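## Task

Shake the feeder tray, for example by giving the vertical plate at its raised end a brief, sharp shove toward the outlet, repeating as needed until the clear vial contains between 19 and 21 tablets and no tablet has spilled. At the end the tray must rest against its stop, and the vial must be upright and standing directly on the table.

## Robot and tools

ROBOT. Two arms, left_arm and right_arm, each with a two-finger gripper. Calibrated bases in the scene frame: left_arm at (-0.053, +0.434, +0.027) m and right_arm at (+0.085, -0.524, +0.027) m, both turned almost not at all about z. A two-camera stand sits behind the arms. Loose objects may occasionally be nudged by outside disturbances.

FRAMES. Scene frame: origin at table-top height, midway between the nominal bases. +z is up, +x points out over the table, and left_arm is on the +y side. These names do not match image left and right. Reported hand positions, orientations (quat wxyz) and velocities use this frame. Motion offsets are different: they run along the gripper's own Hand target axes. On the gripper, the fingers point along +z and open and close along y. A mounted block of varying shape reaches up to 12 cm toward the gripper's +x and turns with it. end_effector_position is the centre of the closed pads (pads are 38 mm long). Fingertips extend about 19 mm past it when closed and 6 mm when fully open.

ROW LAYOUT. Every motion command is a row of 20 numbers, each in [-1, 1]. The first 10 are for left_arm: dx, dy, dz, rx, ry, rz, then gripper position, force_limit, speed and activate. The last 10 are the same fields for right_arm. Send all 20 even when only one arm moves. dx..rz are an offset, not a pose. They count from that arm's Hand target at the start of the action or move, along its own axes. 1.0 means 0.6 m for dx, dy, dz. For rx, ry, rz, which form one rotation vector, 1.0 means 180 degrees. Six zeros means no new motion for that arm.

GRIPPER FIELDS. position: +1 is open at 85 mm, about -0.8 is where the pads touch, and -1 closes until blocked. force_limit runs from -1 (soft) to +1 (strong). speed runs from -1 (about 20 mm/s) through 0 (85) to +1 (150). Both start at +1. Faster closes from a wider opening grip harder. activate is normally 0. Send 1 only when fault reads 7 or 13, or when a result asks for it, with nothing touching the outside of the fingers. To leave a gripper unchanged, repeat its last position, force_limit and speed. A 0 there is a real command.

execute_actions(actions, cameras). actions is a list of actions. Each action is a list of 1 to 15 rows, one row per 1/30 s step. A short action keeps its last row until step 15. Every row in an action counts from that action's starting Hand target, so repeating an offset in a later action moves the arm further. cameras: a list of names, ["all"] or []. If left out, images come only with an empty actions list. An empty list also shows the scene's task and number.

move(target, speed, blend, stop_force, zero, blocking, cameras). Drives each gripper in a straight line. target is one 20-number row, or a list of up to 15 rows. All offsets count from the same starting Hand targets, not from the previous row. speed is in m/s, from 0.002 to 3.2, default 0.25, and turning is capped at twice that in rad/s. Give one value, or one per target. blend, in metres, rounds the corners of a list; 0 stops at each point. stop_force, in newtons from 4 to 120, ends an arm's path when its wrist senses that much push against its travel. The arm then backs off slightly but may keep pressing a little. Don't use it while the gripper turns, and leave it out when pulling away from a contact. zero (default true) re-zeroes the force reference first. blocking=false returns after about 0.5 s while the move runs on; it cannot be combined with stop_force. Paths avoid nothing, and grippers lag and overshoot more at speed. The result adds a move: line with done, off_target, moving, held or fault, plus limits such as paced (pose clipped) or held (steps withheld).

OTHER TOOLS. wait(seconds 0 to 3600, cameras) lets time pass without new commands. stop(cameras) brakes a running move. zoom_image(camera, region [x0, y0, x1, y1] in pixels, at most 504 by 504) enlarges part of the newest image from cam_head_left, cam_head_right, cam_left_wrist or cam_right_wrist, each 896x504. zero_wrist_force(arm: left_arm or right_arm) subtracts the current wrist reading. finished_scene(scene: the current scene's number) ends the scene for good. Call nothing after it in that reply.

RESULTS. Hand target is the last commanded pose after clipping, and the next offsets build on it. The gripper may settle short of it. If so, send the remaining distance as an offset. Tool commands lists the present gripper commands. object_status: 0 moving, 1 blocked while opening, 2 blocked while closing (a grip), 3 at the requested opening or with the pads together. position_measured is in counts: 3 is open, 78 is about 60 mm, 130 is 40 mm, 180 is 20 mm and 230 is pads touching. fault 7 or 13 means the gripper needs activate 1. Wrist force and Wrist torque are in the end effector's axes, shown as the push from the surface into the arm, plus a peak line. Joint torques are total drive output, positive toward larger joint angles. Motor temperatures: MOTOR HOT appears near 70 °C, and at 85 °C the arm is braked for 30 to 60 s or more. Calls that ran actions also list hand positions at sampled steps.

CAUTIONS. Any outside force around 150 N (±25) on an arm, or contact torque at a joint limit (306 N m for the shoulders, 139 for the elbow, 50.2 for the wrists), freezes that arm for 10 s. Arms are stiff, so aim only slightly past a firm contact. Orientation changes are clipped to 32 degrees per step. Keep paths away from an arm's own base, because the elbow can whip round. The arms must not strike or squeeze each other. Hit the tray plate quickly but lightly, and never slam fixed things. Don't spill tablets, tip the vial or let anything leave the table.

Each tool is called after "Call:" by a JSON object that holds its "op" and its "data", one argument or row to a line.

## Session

Call:
{"op": "execute_actions", "data": {
  "actions": []
}}

Call:
{"op": "zoom_image", "data": {
  "camera": "cam_head_left",
  "region": [400, 250, 540, 390]
}}

Scene clock: 0.00 s.
left_arm: end_effector_position=(+0.3527, -0.3225, +0.1943) position_measured=3 object_status=3 fault=0 end_effector_quat_wxyz=(+0.099, +0.965, -0.207, +0.131) | right_arm: end_effector_position=(+0.4054, -0.5311, +0.2807) position_measured=3 object_status=3 fault=0 end_effector_quat_wxyz=(+0.018, +0.884, +0.462, -0.067)
Joint positions: left_arm=[-1.34 -1.254 1.938 -2.55 -1.422 2.253] | right_arm=[3.689 -0.911 -2.43 -1.509 1.547 2.757]
Joint velocities: within noise
Joint torques (N m): no reading
Motor temperatures (°C): left_arm=[25 28 28 34 36 33] | right_arm=[30 31 33 34 36 37]
Wrist force (N): no reading
Wrist torque (N m): no reading
Wrist force, peak (N): no reading
Hand target: left_arm +0.3527, -0.3225, +0.1943; +0.099, +0.965, -0.207, +0.131 | right_arm +0.4054, -0.5311, +0.2807; +0.018, +0.884, +0.462, -0.067
Tool commands: left_gripper/position=+1.0 left_gripper/force_limit=+1.0 left_gripper/speed=+1.0 left_gripper/activate=+0.0 right_gripper/position=+1.0 right_gripper/force_limit=+1.0 right_gripper/speed=+1.0 right_gripper/activate=+0.0
camera_calibration:
cam_left_wrist: T_world_to_cam=[[-0.4402, -0.88785, 0.13398, -0.14618], [-0.89338, 0.44803, 0.03372, 0.47667], [-0.08997, -0.10485, -0.99041, 0.32048]] pos_world=[0.39033, -0.30975, 0.32091]
cam_right_wrist: T_world_to_cam=[[0.82021, -0.57007, -0.04771, -0.6111], [-0.4803, -0.73155, 0.48388, -0.31635], [-0.31075, -0.37397, -0.87383, 0.30423]] pos_world=[0.44382, -0.46602, 0.38977]

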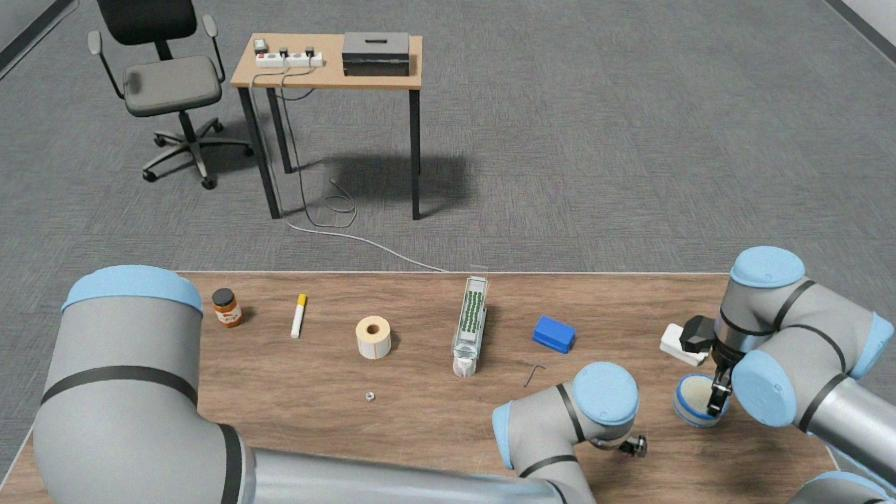

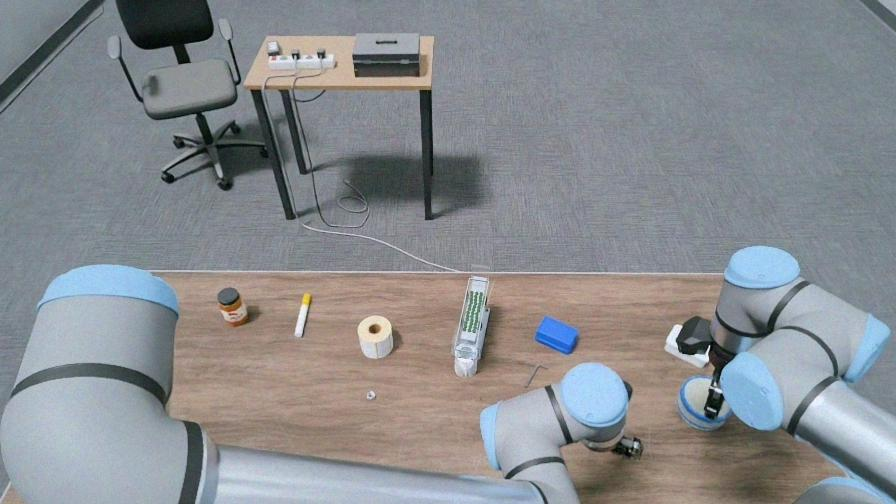

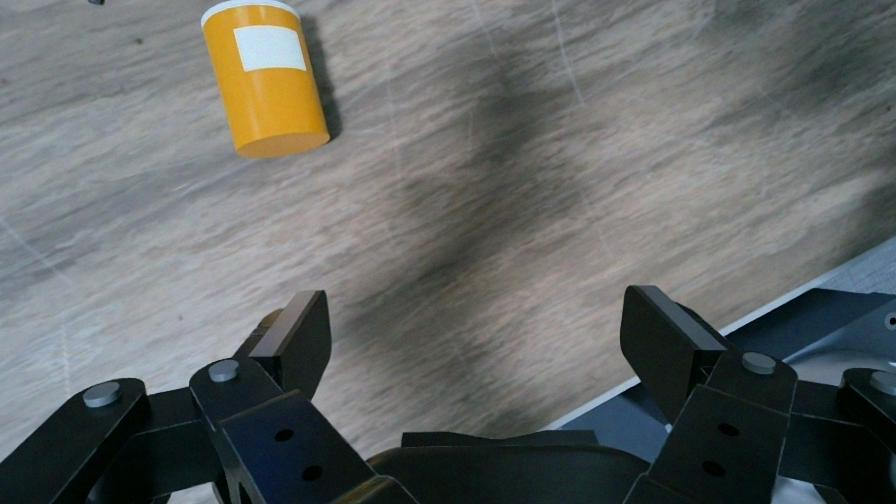

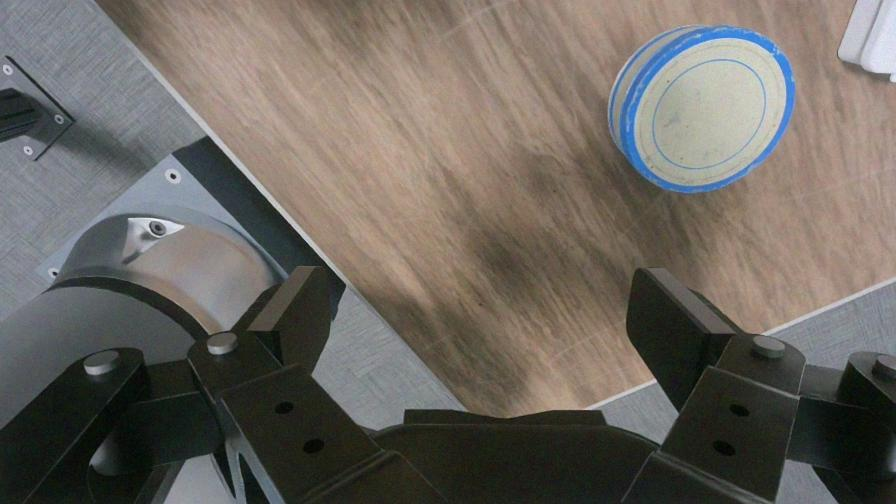

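Scaled by 3.600.

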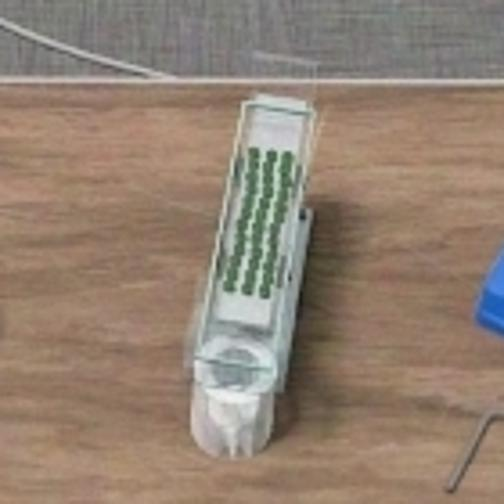

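Call:
{"op": "move", "data": {
  "target": [
    [-0.199,-0.765,-0.313,0,0,0,1,1,1,0, 0.08,0.1335,-0.116,-0.0485,0.0191,-0.62,-1,1,0,0],
    [-0.199,-0.765,-0.313,0,0,0,1,1,1,0, 0.9753,0.2347,-0.1737,-0.0485,0.0191,-0.62,-1,1,0,0],
    [-0.199,-0.765,-0.313,0,0,0,1,1,1,0, 1.0,0.2218,0.0448,-0.0485,0.0191,-0.62,-1,1,0,0]
  ],
  "blend": [0.05,0.02,0],
  "speed": [0.5,0.5,0.3],
  "cameras": ["cam_head_left","cam_right_wrist"]
}}

Scene clock: 74.73 s.
left_arm: end_effector_position=(+0.4028, +0.1788, +0.2743) position_measured=3 object_status=3 fault=0 end_effector_quat_wxyz=(+0.099, +0.965, -0.207, +0.131) | right_arm: end_effector_position=(+0.8503, -0.1213, +0.1689) position_measured=232 object_status=3 fault=0 end_effector_quat_wxyz=(+0.000, +0.113, +0.994, +0.000)
Joint positions: left_arm=[-0.856 -1.925 2.432 -2.407 -1.574 2.715] | right_arm=[3.8 -1.99 -1.733 -0.989 1.57 0.915]
Joint torques (N m): left_arm=[18.51 -32.78 -35.06 -3.43 -2.87 1.98] | right_arm=[14.01 74.7 31.96 6.68 -1.89 2.96]
Wrist force (N): left_arm=[0.1 0.0 0.0] | right_arm=[-0.6 -0.5 0.1]
Wrist torque (N m): left_arm=[0.02 -0.01 -0.30] | right_arm=[-0.08 0.09 -0.13]
Wrist force, peak (N): left_arm=[0.5 1.7 0.8] | right_arm=[-2.0 2.6 -2.4]
Hand target: left_arm +0.4028, +0.1788, +0.2743; +0.099, +0.965, -0.207, +0.131 | right_arm +0.8503, -0.1213, +0.1687; +0.000, +0.113, +0.994, +0.000
Off the commanded pose: left_arm 0.000 m, 0 deg | right_arm 0.000 m, 0 deg.
move: done
cam_right_wrist: T_world_to_cam=[[0.22046, 0.97523, -0.01819, -0.05529], [0.91083, -0.19916, 0.36155, -0.84654], [0.34897, -0.09627, -0.93217, -0.01931]] pos_world=[0.78999, -0.11653, 0.28706]

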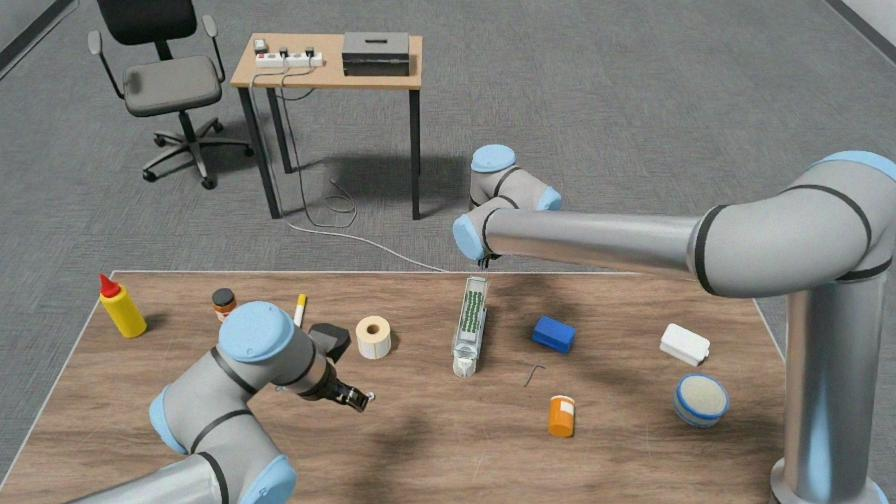

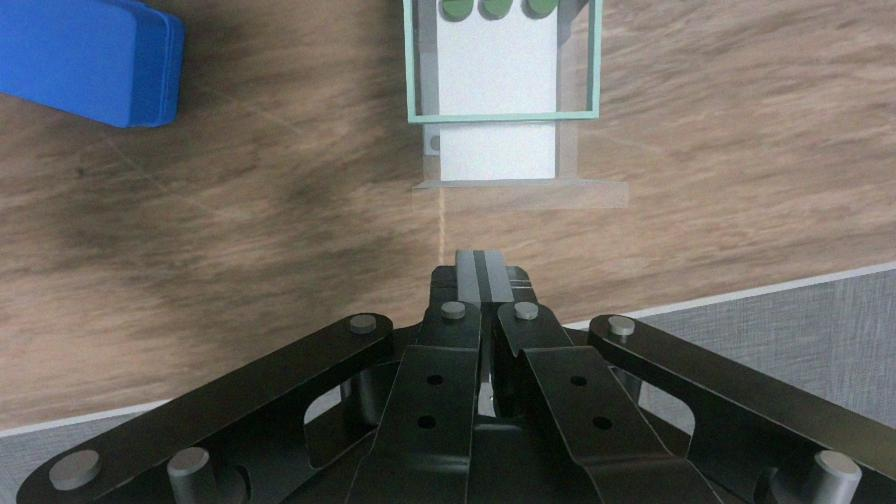

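Call:
{"op": "execute_actions", "data": {
  "actions": [
    [[0,0,0,0,0,0,1,1,1,0, 0.0365,0,0,0,0,0,-1,1,0,0]],
    [[0,0,0,0,0,0,1,1,1,0, -0.03,0,0,0,0,0,-1,1,0,0]],
    [[0,0,0,0,0,0,1,1,1,0, 0.03,0,0,0,0,0,-1,1,0,0]],
    [[0,0,0,0,0,0,1,1,1,0, -0.03,0,0,0,0,0,-1,1,0,0]],
    [[0,0,0,0,0,0,1,1,1,0, 0.03,0,0,0,0,0,-1,1,0,0]],
    [[0,0,0,0,0,0,1,1,1,0, -0.03,0,0,0,0,0,-1,1,0,0]]
  ],
  "cameras": ["cam_head_left","cam_right_wrist"]
}}

Call:
{"op": "zoom_image", "data": {
  "camera": "cam_head_left",
  "region": [430, 270, 510, 390]
}}

Scene clock: 100.63 s.
left_arm: end_effector_position=(+0.4028, +0.1788, +0.2743) position_measured=3 object_status=3 fault=0 end_effector_quat_wxyz=(+0.099, +0.965, -0.207, +0.131) | right_arm: end_effector_position=(+0.8465, -0.1204, +0.1687) position_measured=232 object_status=3 fault=0 end_effector_quat_wxyz=(+0.000, +0.113, +0.994, +0.000)
Joint positions: left_arm=[-0.856 -1.925 2.432 -2.407 -1.574 2.715] | right_arm=[3.804 -1.986 -1.739 -0.987 1.57 0.918]
Joint torques (N m): left_arm=[16.51 -33.78 -37.69 -3.4 -2.9 1.71] | right_arm=[-15.1 74.17 53.68 2.9 -1.08 -1.91]
Wrist force (N): left_arm=[0.1 0.3 0.1] | right_arm=[-0.5 0.8 -0.4]
Wrist torque (N m): left_arm=[0.06 -0.02 -0.30] | right_arm=[0.13 0.06 0.14]
Wrist force, peak (N): left_arm=[0.1 0.6 0.4] | right_arm=[-7.0 -1.7 0.1]
Hand target: left_arm +0.4028, +0.1788, +0.2743; +0.099, +0.965, -0.207, +0.131 | right_arm +0.8465, -0.1204, +0.1687; +0.000, +0.113, +0.994, +0.000
Off the commanded pose: left_arm 0.000 m, 0 deg | right_arm 0.000 m, 0 deg.
Step readings (end_effector_position of left_arm | right_arm):
0: (+0.4028, +0.1788, +0.2743) | (+0.8503, -0.1213, +0.1687)
1: (+0.4028, +0.1788, +0.2743) | (+0.8503, -0.1212, +0.1687)
2: (+0.4028, +0.1788, +0.2743) | (+0.8487, -0.1206, +0.1689)
4: (+0.4028, +0.1788, +0.2743) | (+0.8413, -0.1189, +0.1687)
8: (+0.4028, +0.1788, +0.2743) | (+0.8329, -0.1171, +0.1686)
15: (+0.4028, +0.1788, +0.2743) | (+0.8295, -0.1164, +0.1687)
16: (+0.4028, +0.1788, +0.2743) | (+0.8294, -0.1164, +0.1687)
17: (+0.4028, +0.1788, +0.2743) | (+0.8303, -0.1168, +0.1685)
19: (+0.4028, +0.1788, +0.2743) | (+0.8368, -0.1183, +0.1686)
23: (+0.4028, +0.1788, +0.2743) | (+0.8432, -0.1197, +0.1687)
30: (+0.4028, +0.1788, +0.2743) | (+0.8461, -0.1203, +0.1687)
31: (+0.4028, +0.1788, +0.2743) | (+0.8462, -0.1203, +0.1687)
32: (+0.4028, +0.1788, +0.2743) | (+0.8449, -0.1198, +0.1689)
34: (+0.4028, +0.1788, +0.2743) | (+0.8390, -0.1185, +0.1688)
38: (+0.4028, +0.1788, +0.2743) | (+0.8322, -0.1171, +0.1687)
45: (+0.4028, +0.1788, +0.2743) | (+0.8294, -0.1164, +0.1687)
46: (+0.4028, +0.1788, +0.2743) | (+0.8293, -0.1164, +0.1687)
47: (+0.4028, +0.1788, +0.2743) | (+0.8303, -0.1168, +0.1685)
49: (+0.4028, +0.1788, +0.2743) | (+0.8368, -0.1183, +0.1686)
53: (+0.4028, +0.1788, +0.2743) | (+0.8432, -0.1197, +0.1687)
60: (+0.4028, +0.1788, +0.2743) | (+0.8461, -0.1203, +0.1687)
61: (+0.4028, +0.1788, +0.2743) | (+0.8462, -0.1203, +0.1687)
62: (+0.4028, +0.1788, +0.2743) | (+0.8449, -0.1198, +0.1689)
64: (+0.4028, +0.1788, +0.2743) | (+0.8390, -0.1185, +0.1688)
68: (+0.4028, +0.1788, +0.2743) | (+0.8322, -0.1171, +0.1687)
75: (+0.4028, +0.1788, +0.2743) | (+0.8294, -0.1164, +0.1687)
76: (+0.4028, +0.1788, +0.2743) | (+0.8293, -0.1164, +0.1687)
77: (+0.4028, +0.1788, +0.2743) | (+0.8303, -0.1168, +0.1685)
79: (+0.4028, +0.1788, +0.2743) | (+0.8368, -0.1183, +0.1686)
83: (+0.4028, +0.1788, +0.2743) | (+0.8432, -0.1197, +0.1687)
90: (+0.4028, +0.1788, +0.2743) | (+0.8461, -0.1203, +0.1687)
cam_right_wrist: T_world_to_cam=[[0.22046, 0.97523, -0.01817, -0.05532], [0.91079, -0.19915, 0.36167, -0.84274], [0.34909, -0.09628, -0.93213, -0.01816]] pos_world=[0.78609, -0.11563, 0.28686]

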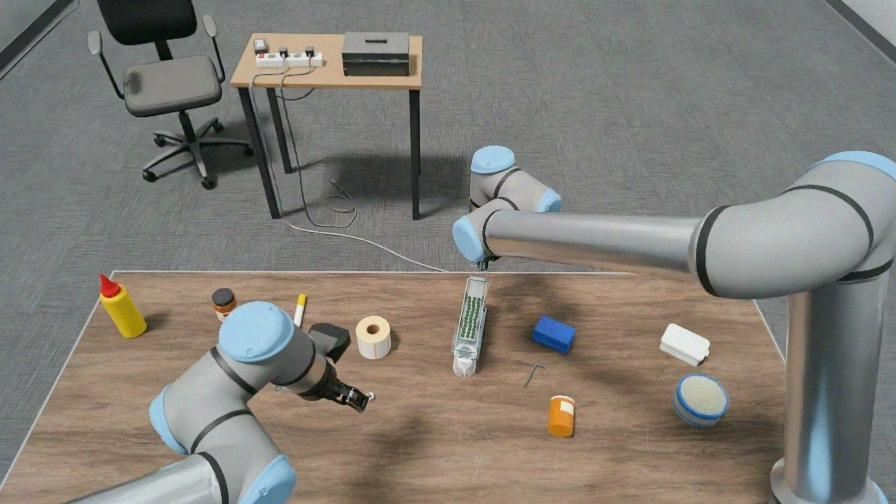

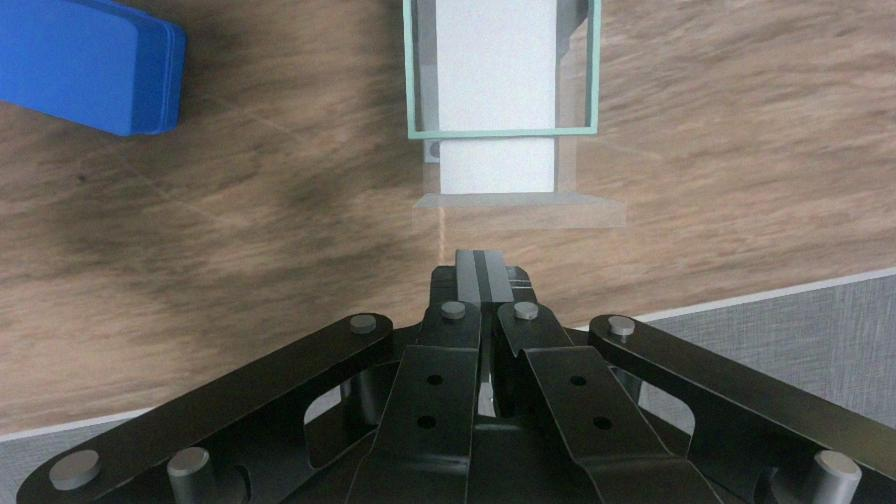

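Scaled by 4.200.

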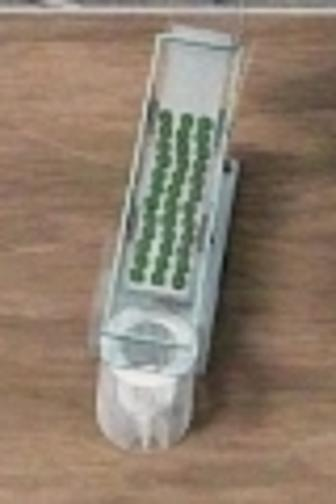

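Call:
{"op": "execute_actions", "data": {
  "actions": [
    [[0,0,0,0,0,0,1,1,1,0, 0.0315,0,0,0,0,0,-1,1,0,0]],
    [[0,0,0,0,0,0,1,1,1,0, -0.03,0,0,0,0,0,-1,1,0,0]],
    [[0,0,0,0,0,0,1,1,1,0, 0.03,0,0,0,0,0,-1,1,0,0]],
    [[0,0,0,0,0,0,1,1,1,0, -0.03,0,0,0,0,0,-1,1,0,0]],
    [[0,0,0,0,0,0,1,1,1,0, 0.03,0,0,0,0,0,-1,1,0,0]],
    [[0,0,0,0,0,0,1,1,1,0, -0.03,0,0,0,0,0,-1,1,0,0]],
    [[0,0,0,0,0,0,1,1,1,0, 0.03,0,0,0,0,0,-1,1,0,0]],
    [[0,0,0,0,0,0,1,1,1,0, -0.03,0,0,0,0,0,-1,1,0,0]],
    [[0,0,0,0,0,0,1,1,1,0, 0.03,0,0,0,0,0,-1,1,0,0]],
    [[0,0,0,0,0,0,1,1,1,0, -0.03,0,0,0,0,0,-1,1,0,0]],
    [[0,0,0,0,0,0,1,1,1,0, 0.03,0,0,0,0,0,-1,1,0,0]],
    [[0,0,0,0,0,0,1,1,1,0, -0.03,0,0,0,0,0,-1,1,0,0]]
  ],
  "cameras": ["cam_head_left"]
}}

Call:
{"op": "zoom_image", "data": {
  "camera": "cam_head_left",
  "region": [440, 280, 500, 385]
}}

Call:
{"op": "zoom_image", "data": {
  "camera": "cam_head_left",
  "region": [450, 290, 490, 350]
}}

Scene clock: 144.43 s.
left_arm: end_effector_position=(+0.4028, +0.1788, +0.2743) position_measured=3 object_status=3 fault=0 end_effector_quat_wxyz=(+0.099, +0.965, -0.207, +0.131) | right_arm: end_effector_position=(+0.8456, -0.1202, +0.1687) position_measured=232 object_status=3 fault=0 end_effector_quat_wxyz=(+0.000, +0.113, +0.994, +0.000)
Joint positions: left_arm=[-0.856 -1.925 2.432 -2.407 -1.574 2.715] | right_arm=[3.804 -1.985 -1.741 -0.986 1.57 0.919]
Joint torques (N m): left_arm=[16.85 -33.42 -39.28 -3.67 -2.63 1.74] | right_arm=[-14.88 76.67 53.1 3.28 -1.14 -2.21]
Wrist force (N): left_arm=[0.2 0.0 0.3] | right_arm=[1.1 1.2 -2.2]
Wrist torque (N m): left_arm=[0.01 -0.03 -0.29] | right_arm=[0.20 -0.20 0.13]
Wrist force, peak (N): left_arm=[0.0 0.6 -0.4] | right_arm=[-7.7 -0.2 0.5]
Hand target: left_arm +0.4028, +0.1788, +0.2743; +0.099, +0.965, -0.207, +0.131 | right_arm +0.8457, -0.1202, +0.1687; +0.000, +0.113, +0.994, +0.000
Off the commanded pose: left_arm 0.000 m, 0 deg | right_arm 0.000 m, 0 deg.
Step readings (end_effector_position of left_arm | right_arm):
0: (+0.4028, +0.1788, +0.2743) | (+0.8465, -0.1204, +0.1687)
1: (+0.4028, +0.1788, +0.2743) | (+0.8465, -0.1204, +0.1687)
2: (+0.4028, +0.1788, +0.2743) | (+0.8451, -0.1198, +0.1689)
4: (+0.4028, +0.1788, +0.2743) | (+0.8388, -0.1185, +0.1688)
8: (+0.4028, +0.1788, +0.2743) | (+0.8315, -0.1169, +0.1687)
15: (+0.4028, +0.1788, +0.2743) | (+0.8286, -0.1162, +0.1687)
16: (+0.4028, +0.1788, +0.2743) | (+0.8285, -0.1162, +0.1687)
17: (+0.4028, +0.1788, +0.2743) | (+0.8294, -0.1166, +0.1685)
19: (+0.4028, +0.1788, +0.2743) | (+0.8359, -0.1181, +0.1686)
23: (+0.4028, +0.1788, +0.2743) | (+0.8423, -0.1195, +0.1687)
30: (+0.4028, +0.1788, +0.2743) | (+0.8452, -0.1201, +0.1687)
31: (+0.4028, +0.1788, +0.2743) | (+0.8453, -0.1201, +0.1687)
32: (+0.4028, +0.1788, +0.2743) | (+0.8440, -0.1196, +0.1689)
34: (+0.4028, +0.1788, +0.2743) | (+0.8382, -0.1183, +0.1688)
38: (+0.4028, +0.1788, +0.2743) | (+0.8313, -0.1169, +0.1687)
45: (+0.4028, +0.1788, +0.2743) | (+0.8286, -0.1162, +0.1687)
46: (+0.4028, +0.1788, +0.2743) | (+0.8284, -0.1162, +0.1687)
47: (+0.4028, +0.1788, +0.2743) | (+0.8294, -0.1166, +0.1685)
49: (+0.4028, +0.1788, +0.2743) | (+0.8359, -0.1181, +0.1686)
53: (+0.4028, +0.1788, +0.2743) | (+0.8423, -0.1195, +0.1687)
60: (+0.4028, +0.1788, +0.2743) | (+0.8452, -0.1201, +0.1687)
61: (+0.4028, +0.1788, +0.2743) | (+0.8453, -0.1201, +0.1687)
62: (+0.4028, +0.1788, +0.2743) | (+0.8440, -0.1196, +0.1689)
64: (+0.4028, +0.1788, +0.2743) | (+0.8382, -0.1183, +0.1688)
68: (+0.4028, +0.1788, +0.2743) | (+0.8313, -0.1169, +0.1687)
75: (+0.4028, +0.1788, +0.2743) | (+0.8286, -0.1162, +0.1687)
76: (+0.4028, +0.1788, +0.2743) | (+0.8284, -0.1162, +0.1687)
77: (+0.4028, +0.1788, +0.2743) | (+0.8294, -0.1166, +0.1685)
79: (+0.4028, +0.1788, +0.2743) | (+0.8359, -0.1181, +0.1686)
83: (+0.4028, +0.1788, +0.2743) | (+0.8423, -0.1195, +0.1687)
90: (+0.4028, +0.1788, +0.2743) | (+0.8452, -0.1201, +0.1687)
91: (+0.4028, +0.1788, +0.2743) | (+0.8453, -0.1201, +0.1687)
92: (+0.4028, +0.1788, +0.2743) | (+0.8440, -0.1196, +0.1689)
94: (+0.4028, +0.1788, +0.2743) | (+0.8382, -0.1183, +0.1688)
98: (+0.4028, +0.1788, +0.2743) | (+0.8313, -0.1169, +0.1687)
105: (+0.4028, +0.1788, +0.2743) | (+0.8286, -0.1162, +0.1687)
106: (+0.4028, +0.1788, +0.2743) | (+0.8284, -0.1162, +0.1687)
107: (+0.4028, +0.1788, +0.2743) | (+0.8294, -0.1166, +0.1685)
109: (+0.4028, +0.1788, +0.2743) | (+0.8359, -0.1181, +0.1686)
113: (+0.4028, +0.1788, +0.2743) | (+0.8423, -0.1195, +0.1687)
120: (+0.4028, +0.1788, +0.2743) | (+0.8452, -0.1201, +0.1687)
121: (+0.4028, +0.1788, +0.2743) | (+0.8453, -0.1201, +0.1687)
122: (+0.4028, +0.1788, +0.2743) | (+0.8440, -0.1196, +0.1689)
124: (+0.4028, +0.1788, +0.2743) | (+0.8382, -0.1183, +0.1688)
128: (+0.4028, +0.1788, +0.2743) | (+0.8313, -0.1169, +0.1687)
135: (+0.4028, +0.1788, +0.2743) | (+0.8286, -0.1162, +0.1687)
136: (+0.4028, +0.1788, +0.2743) | (+0.8284, -0.1162, +0.1687)
137: (+0.4028, +0.1788, +0.2743) | (+0.8294, -0.1166, +0.1685)
139: (+0.4028, +0.1788, +0.2743) | (+0.8359, -0.1181, +0.1686)
143: (+0.4028, +0.1788, +0.2743) | (+0.8423, -0.1195, +0.1687)
150: (+0.4028, +0.1788, +0.2743) | (+0.8452, -0.1201, +0.1687)
151: (+0.4028, +0.1788, +0.2743) | (+0.8453, -0.1201, +0.1687)
152: (+0.4028, +0.1788, +0.2743) | (+0.8440, -0.1196, +0.1689)
154: (+0.4028, +0.1788, +0.2743) | (+0.8382, -0.1183, +0.1688)
158: (+0.4028, +0.1788, +0.2743) | (+0.8313, -0.1169, +0.1687)
165: (+0.4028, +0.1788, +0.2743) | (+0.8286, -0.1162, +0.1687)
166: (+0.4028, +0.1788, +0.2743) | (+0.8284, -0.1162, +0.1687)
167: (+0.4028, +0.1788, +0.2743) | (+0.8294, -0.1166, +0.1685)
169: (+0.4028, +0.1788, +0.2743) | (+0.8359, -0.1181, +0.1686)
173: (+0.4028, +0.1788, +0.2743) | (+0.8423, -0.1195, +0.1687)
180: (+0.4028, +0.1788, +0.2743) | (+0.8452, -0.1201, +0.1687)

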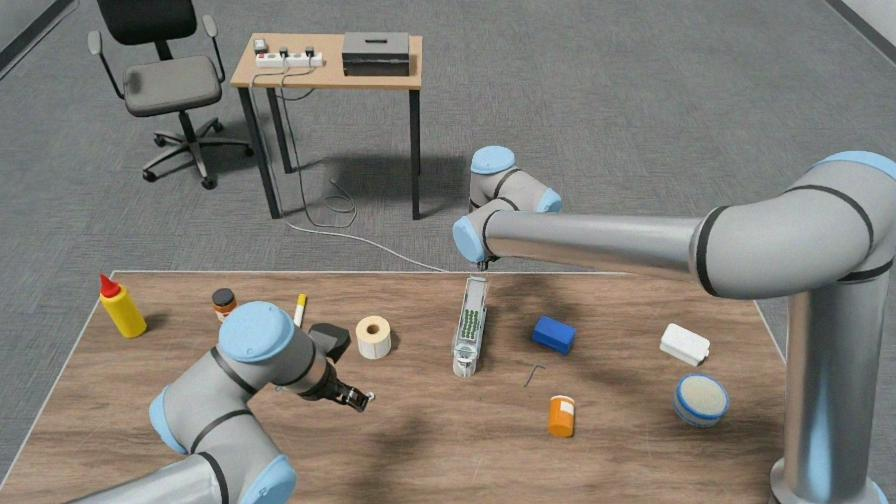

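Scaled by 4.800.

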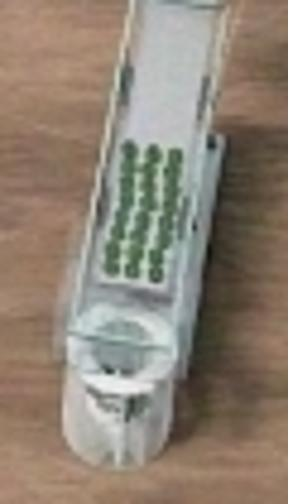

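Scaled by 8.400.

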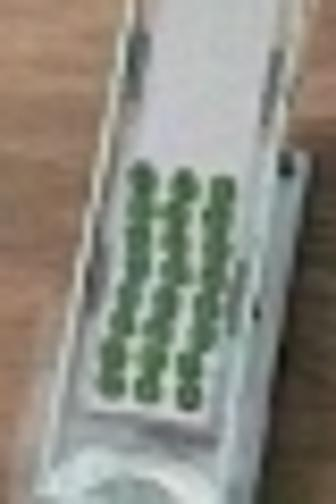

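Call:
{"op": "move", "data": {
  "target": [
    [0,0,0,0,0,0,1,1,1,0, 0,0,-0.1,0,0,0,-1,1,0,0],
    [0,0,0,0,0,0,1,1,1,0, 0.16,0,-0.2,0,0,0,-1,1,0,0]
  ],
  "blend": [0.03,0],
  "speed": 0.4,
  "cameras": ["cam_right_wrist"]
}}

Call:
{"op": "zoom_image", "data": {
  "camera": "cam_right_wrist",
  "region": [400, 0, 600, 200]
}}

Scene clock: 160.13 s.
left_arm: end_effector_position=(+0.4028, +0.1788, +0.2743) position_measured=3 object_status=3 fault=0 end_effector_quat_wxyz=(+0.099, +0.965, -0.207, +0.131) | right_arm: end_effector_position=(+0.7523, -0.0985, +0.2885) position_measured=232 object_status=3 fault=0 end_effector_quat_wxyz=(+0.000, +0.113, +0.994, +0.000)
Joint positions: left_arm=[-0.856 -1.925 2.432 -2.407 -1.574 2.715] | right_arm=[3.902 -1.785 -1.777 -1.15 1.57 1.017]
Joint torques (N m): left_arm=[18.45 -34.32 -40.49 -3.4 -2.73 1.38] | right_arm=[14.56 80.75 35.42 3.15 -1.83 3.28]
Wrist force (N): left_arm=[0.0 0.3 -0.1] | right_arm=[1.3 1.1 -2.8]
Wrist torque (N m): left_arm=[0.06 0.01 -0.30] | right_arm=[0.18 -0.24 -0.15]
Wrist force, peak (N): left_arm=[0.2 0.7 0.0] | right_arm=[3.5 1.2 -4.3]
Hand target: left_arm +0.4028, +0.1788, +0.2743; +0.099, +0.965, -0.207, +0.131 | right_arm +0.7521, -0.0985, +0.2887; +0.000, +0.113, +0.994, +0.000
Off the commanded pose: left_arm 0.000 m, 0 deg | right_arm 0.000 m, 0 deg.
move: done
cam_right_wrist: T_world_to_cam=[[0.22046, 0.97523, -0.01819, -0.05373], [0.91083, -0.19916, 0.36155, -0.79589], [0.34897, -0.09627, -0.93217, 0.12861]] pos_world=[0.69189, -0.09373, 0.40666]

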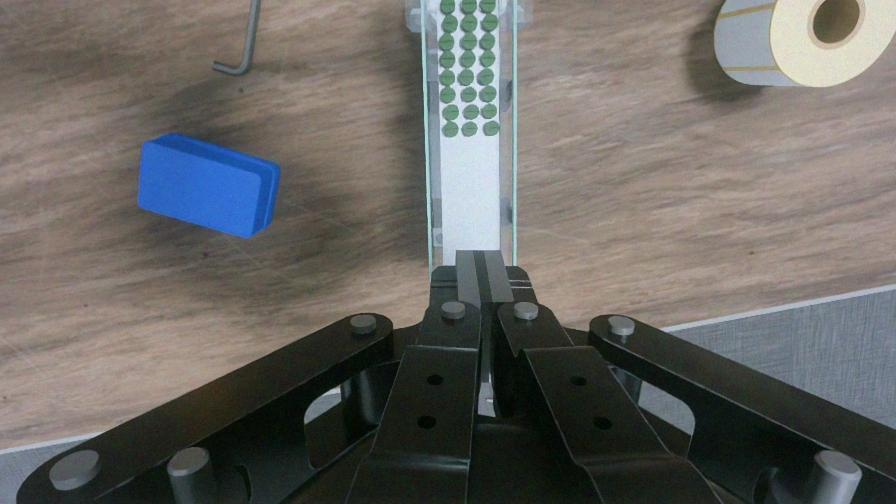

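Scaled by 2.520.

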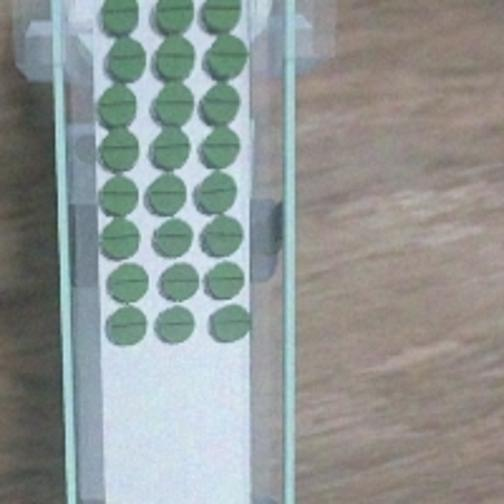

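Call:
{"op": "move", "data": {
  "target": [0,0,0,0,0,0,1,1,1,0, 0.08,0,-0.03,0,0,0,-1,1,0,0],
  "speed": 0.3,
  "cameras": ["cam_right_wrist"]
}}

Call:
{"op": "zoom_image", "data": {
  "camera": "cam_right_wrist",
  "region": [380, 0, 600, 220]
}}

Scene clock: 171.13 s.
left_arm: end_effector_position=(+0.4028, +0.1788, +0.2743) position_measured=3 object_status=3 fault=0 end_effector_quat_wxyz=(+0.099, +0.965, -0.207, +0.131) | right_arm: end_effector_position=(+0.7056, -0.0877, +0.3065) position_measured=232 object_status=3 fault=0 end_effector_quat_wxyz=(+0.000, +0.113, +0.994, +0.000)
Joint positions: left_arm=[-0.856 -1.925 2.432 -2.407 -1.574 2.715] | right_arm=[3.957 -1.721 -1.82 -1.171 1.57 1.072]
Joint torques (N m): left_arm=[18.56 -34.72 -41.47 -3.58 -2.13 1.58] | right_arm=[17.85 73.37 36.29 2.41 -1.59 3.64]
Wrist force (N): left_arm=[0.1 -0.1 0.2] | right_arm=[1.6 1.4 -2.2]
Wrist torque (N m): left_arm=[0.01 -0.02 -0.30] | right_arm=[0.24 -0.29 -0.14]
Wrist force, peak (N): left_arm=[-0.2 0.5 0.4] | right_arm=[2.9 1.4 -3.1]
Hand target: left_arm +0.4028, +0.1788, +0.2743; +0.099, +0.965, -0.207, +0.131 | right_arm +0.7053, -0.0876, +0.3066; +0.000, +0.113, +0.994, +0.000
Off the commanded pose: left_arm 0.000 m, 0 deg | right_arm 0.000 m, 0 deg.
move: done
cam_right_wrist: T_world_to_cam=[[0.22046, 0.97523, -0.01819, -0.05364], [0.91083, -0.19916, 0.36155, -0.75771], [0.34897, -0.09627, -0.93217, 0.16273]] pos_world=[0.64519, -0.08293, 0.42466]

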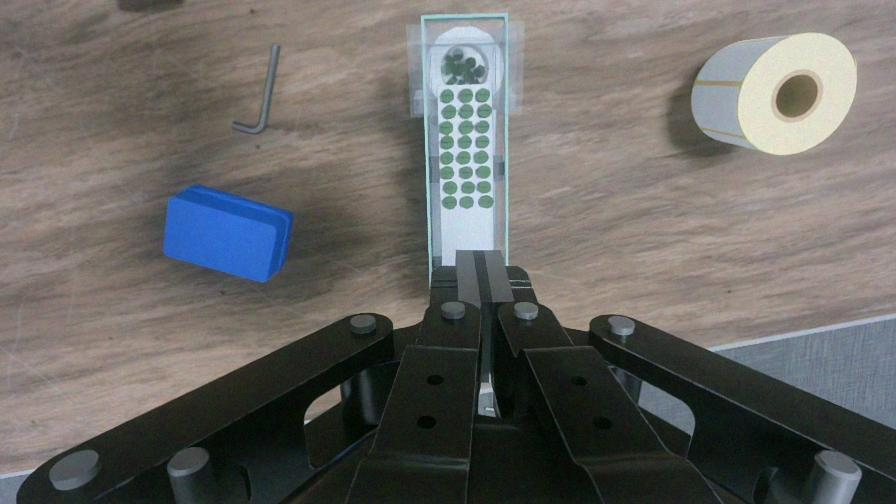

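Scaled by 2.291.

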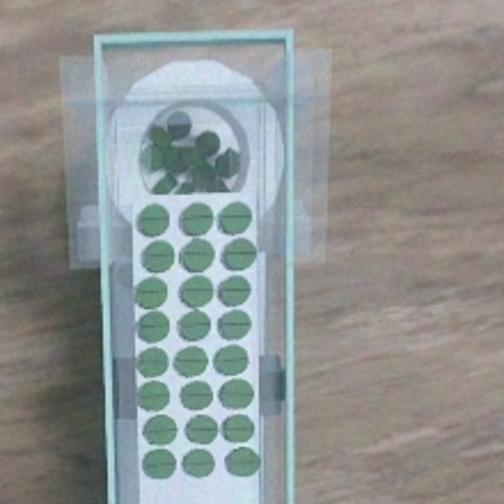

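Call:
{"op": "zoom_image", "data": {
  "camera": "cam_right_wrist",
  "region": [430, 30, 500, 100]
}}

Call:
{"op": "zoom_image", "data": {
  "camera": "cam_right_wrist",
  "region": [435, 40, 495, 88]
}}

Scaled by 7.200.

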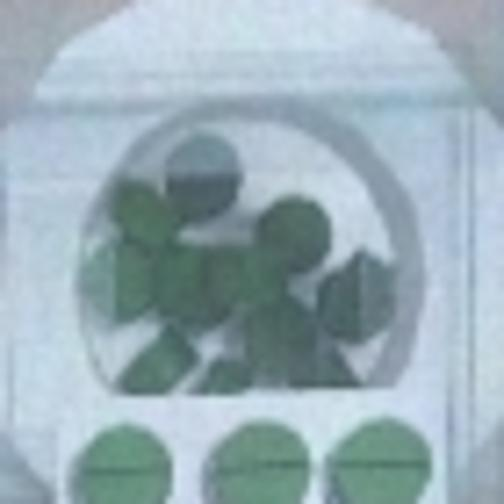

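Scaled by 8.400.

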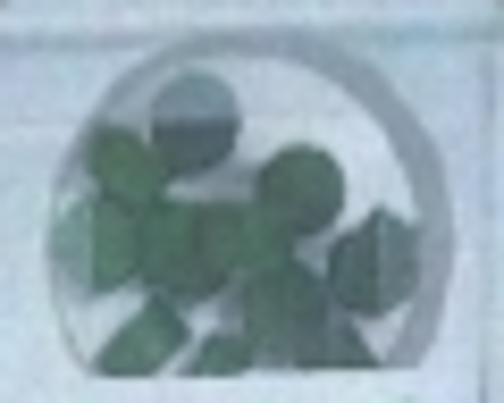

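Call:
{"op": "move", "data": {
  "target": [
    [0,0,0,0,0,0,1,1,1,0, -0.24,0,0.09,0,0,0,-1,1,0,0],
    [0,0,0,0,0,0,1,1,1,0, -0.24,0,0.23,0,0,0,-1,1,0,0]
  ],
  "blend": [0.01,0],
  "speed": 0.35
}}

Call:
{"op": "execute_actions", "data": {
  "actions": [
    [[0,0,0,0,0,0,1,1,1,0, 0.03,0,0,0,0,0,-1,1,0,0]],
    [[0,0,0,0,0,0,1,1,1,0, -0.03,0,0,0,0,0,-1,1,0,0]],
    [[0,0,0,0,0,0,1,1,1,0, 0.03,0,0,0,0,0,-1,1,0,0]],
    [[0,0,0,0,0,0,1,1,1,0, -0.03,0,0,0,0,0,-1,1,0,0]],
    [[0,0,0,0,0,0,1,1,1,0, 0.03,0,0,0,0,0,-1,1,0,0]],
    [[0,0,0,0,0,0,1,1,1,0, -0.03,0,0,0,0,0,-1,1,0,0]],
    [[0,0,0,0,0,0,1,1,1,0, 0.03,0,0,0,0,0,-1,1,0,0]],
    [[0,0,0,0,0,0,1,1,1,0, -0.03,0,0,0,0,0,-1,1,0,0]],
    [[0,0,0,0,0,0,1,1,1,0, 0.03,0,0,0,0,0,-1,1,0,0]],
    [[0,0,0,0,0,0,1,1,1,0, -0.03,0,0,0,0,0,-1,1,0,0]]
  ],
  "cameras": ["cam_head_left"]
}}

Call:
{"op": "zoom_image", "data": {
  "camera": "cam_head_left",
  "region": [450, 300, 490, 350]
}}

Call:
{"op": "zoom_image", "data": {
  "camera": "cam_head_left",
  "region": [440, 280, 500, 385]
}}

Scene clock: 220.53 s.
left_arm: end_effector_position=(+0.4028, +0.1788, +0.2743) position_measured=3 object_status=3 fault=0 end_effector_quat_wxyz=(+0.099, +0.965, -0.207, +0.131) | right_arm: end_effector_position=(+0.8456, -0.1202, +0.1690) position_measured=232 object_status=3 fault=0 end_effector_quat_wxyz=(+0.000, +0.113, +0.994, +0.000)
Joint positions: left_arm=[-0.856 -1.925 2.432 -2.407 -1.574 2.715] | right_arm=[3.804 -1.985 -1.741 -0.987 1.57 0.919]
Joint torques (N m): left_arm=[18.33 -33.52 -42.38 -3.68 -2.63 1.14] | right_arm=[-16.6 75.68 32.02 6.5 2.3 -2.11]
Wrist force (N): left_arm=[-0.3 0.4 -0.1] | right_arm=[1.2 1.1 -2.3]
Wrist torque (N m): left_arm=[0.08 0.05 -0.30] | right_arm=[0.19 -0.23 0.13]
Wrist force, peak (N): left_arm=[-0.1 0.4 0.6] | right_arm=[4.3 1.3 -3.7]
Hand target: left_arm +0.4028, +0.1788, +0.2743; +0.099, +0.965, -0.207, +0.131 | right_arm +0.8457, -0.1202, +0.1687; +0.000, +0.113, +0.994, +0.000
Off the commanded pose: left_arm 0.000 m, 0 deg | right_arm 0.000 m, 0 deg.
move: done

Scene clock: 225.73 s.
left_arm: end_effector_position=(+0.4028, +0.1788, +0.2743) position_measured=3 object_status=3 fault=0 end_effector_quat_wxyz=(+0.099, +0.965, -0.207, +0.131) | right_arm: end_effector_position=(+0.8456, -0.1202, +0.1687) position_measured=232 object_status=3 fault=0 end_effector_quat_wxyz=(+0.000, +0.113, +0.994, +0.000)
Joint positions: left_arm=[-0.856 -1.925 2.432 -2.407 -1.574 2.715] | right_arm=[3.804 -1.985 -1.741 -0.986 1.57 0.919]
Joint torques (N m): left_arm=[18.14 -34.63 -43.36 -3.8 -2.66 1.25] | right_arm=[-15.3 73.54 53.28 3.03 -1.04 -2.37]
Wrist force (N): left_arm=[0.2 0.2 -0.1] | right_arm=[1.3 0.1 -2.1]
Wrist torque (N m): left_arm=[0.05 -0.02 -0.30] | right_arm=[0.02 -0.24 0.15]
Wrist force, peak (N): left_arm=[0.2 0.6 0.0] | right_arm=[4.9 2.8 -3.9]
Hand target: left_arm +0.4028, +0.1788, +0.2743; +0.099, +0.965, -0.207, +0.131 | right_arm +0.8457, -0.1202, +0.1687; +0.000, +0.113, +0.994, +0.000
Off the commanded pose: left_arm 0.000 m, 0 deg | right_arm 0.000 m, 0 deg.
Step readings (end_effector_position of left_arm | right_arm):
0: (+0.4028, +0.1788, +0.2743) | (+0.8456, -0.1202, +0.1690)
1: (+0.4028, +0.1788, +0.2743) | (+0.8456, -0.1202, +0.1689)
2: (+0.4028, +0.1788, +0.2743) | (+0.8443, -0.1198, +0.1690)
4: (+0.4028, +0.1788, +0.2743) | (+0.8383, -0.1185, +0.1687)
8: (+0.4028, +0.1788, +0.2743) | (+0.8313, -0.1169, +0.1686)
15: (+0.4028, +0.1788, +0.2743) | (+0.8285, -0.1162, +0.1687)
16: (+0.4028, +0.1788, +0.2743) | (+0.8284, -0.1162, +0.1687)
17: (+0.4028, +0.1788, +0.2743) | (+0.8300, -0.1167, +0.1685)
19: (+0.4028, +0.1788, +0.2743) | (+0.8358, -0.1181, +0.1686)
23: (+0.4028, +0.1788, +0.2743) | (+0.8425, -0.1196, +0.1687)
30: (+0.4028, +0.1788, +0.2743) | (+0.8452, -0.1201, +0.1687)
31: (+0.4028, +0.1788, +0.2743) | (+0.8453, -0.1201, +0.1687)
32: (+0.4028, +0.1788, +0.2743) | (+0.8442, -0.1196, +0.1689)
34: (+0.4028, +0.1788, +0.2743) | (+0.8383, -0.1184, +0.1688)
38: (+0.4028, +0.1788, +0.2743) | (+0.8314, -0.1169, +0.1687)
45: (+0.4028, +0.1788, +0.2743) | (+0.8286, -0.1162, +0.1687)
46: (+0.4028, +0.1788, +0.2743) | (+0.8285, -0.1162, +0.1687)
47: (+0.4028, +0.1788, +0.2743) | (+0.8300, -0.1167, +0.1685)
49: (+0.4028, +0.1788, +0.2743) | (+0.8358, -0.1181, +0.1686)
53: (+0.4028, +0.1788, +0.2743) | (+0.8425, -0.1196, +0.1687)
60: (+0.4028, +0.1788, +0.2743) | (+0.8452, -0.1201, +0.1687)
61: (+0.4028, +0.1788, +0.2743) | (+0.8453, -0.1201, +0.1687)
62: (+0.4028, +0.1788, +0.2743) | (+0.8441, -0.1196, +0.1689)
64: (+0.4028, +0.1788, +0.2743) | (+0.8383, -0.1184, +0.1688)
68: (+0.4028, +0.1788, +0.2743) | (+0.8314, -0.1169, +0.1687)
75: (+0.4028, +0.1788, +0.2743) | (+0.8286, -0.1162, +0.1687)
76: (+0.4028, +0.1788, +0.2743) | (+0.8285, -0.1162, +0.1687)
77: (+0.4028, +0.1788, +0.2743) | (+0.8300, -0.1168, +0.1685)
79: (+0.4028, +0.1788, +0.2743) | (+0.8358, -0.1181, +0.1686)
83: (+0.4028, +0.1788, +0.2743) | (+0.8425, -0.1196, +0.1687)
90: (+0.4028, +0.1788, +0.2743) | (+0.8452, -0.1201, +0.1687)
91: (+0.4028, +0.1788, +0.2743) | (+0.8453, -0.1201, +0.1687)
92: (+0.4028, +0.1788, +0.2743) | (+0.8441, -0.1196, +0.1689)
94: (+0.4028, +0.1788, +0.2743) | (+0.8383, -0.1183, +0.1688)
98: (+0.4028, +0.1788, +0.2743) | (+0.8313, -0.1169, +0.1687)
105: (+0.4028, +0.1788, +0.2743) | (+0.8286, -0.1162, +0.1687)
106: (+0.4028, +0.1788, +0.2743) | (+0.8285, -0.1162, +0.1687)
107: (+0.4028, +0.1788, +0.2743) | (+0.8300, -0.1168, +0.1685)
109: (+0.4028, +0.1788, +0.2743) | (+0.8358, -0.1181, +0.1686)
113: (+0.4028, +0.1788, +0.2743) | (+0.8425, -0.1196, +0.1687)
120: (+0.4028, +0.1788, +0.2743) | (+0.8452, -0.1201, +0.1687)
121: (+0.4028, +0.1788, +0.2743) | (+0.8453, -0.1201, +0.1687)
122: (+0.4028, +0.1788, +0.2743) | (+0.8441, -0.1196, +0.1689)
124: (+0.4028, +0.1788, +0.2743) | (+0.8383, -0.1183, +0.1688)
128: (+0.4028, +0.1788, +0.2743) | (+0.8313, -0.1169, +0.1687)
135: (+0.4028, +0.1788, +0.2743) | (+0.8286, -0.1162, +0.1687)
136: (+0.4028, +0.1788, +0.2743) | (+0.8285, -0.1162, +0.1687)
137: (+0.4028, +0.1788, +0.2743) | (+0.8300, -0.1168, +0.1685)
139: (+0.4028, +0.1788, +0.2743) | (+0.8358, -0.1181, +0.1686)
143: (+0.4028, +0.1788, +0.2743) | (+0.8425, -0.1196, +0.1687)
150: (+0.4028, +0.1788, +0.2743) | (+0.8452, -0.1201, +0.1687)

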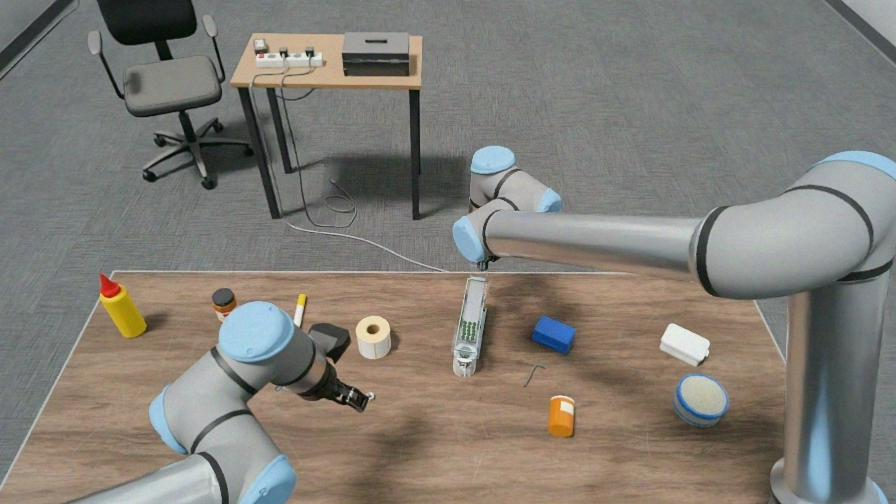

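Scaled by 10.080.

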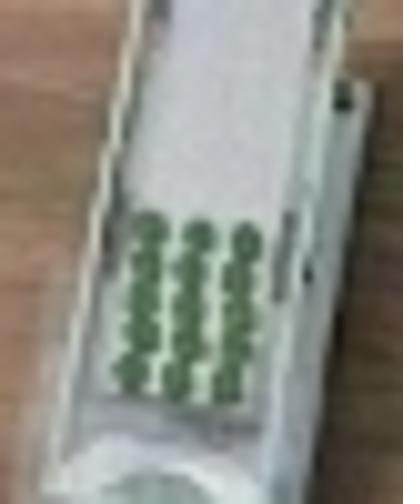

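Scaled by 4.800.

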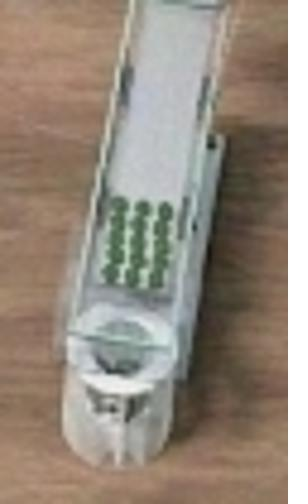

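Call:
{"op": "finished_scene", "data": {
  "scene": 2
}}

The scene is finished: the task was done.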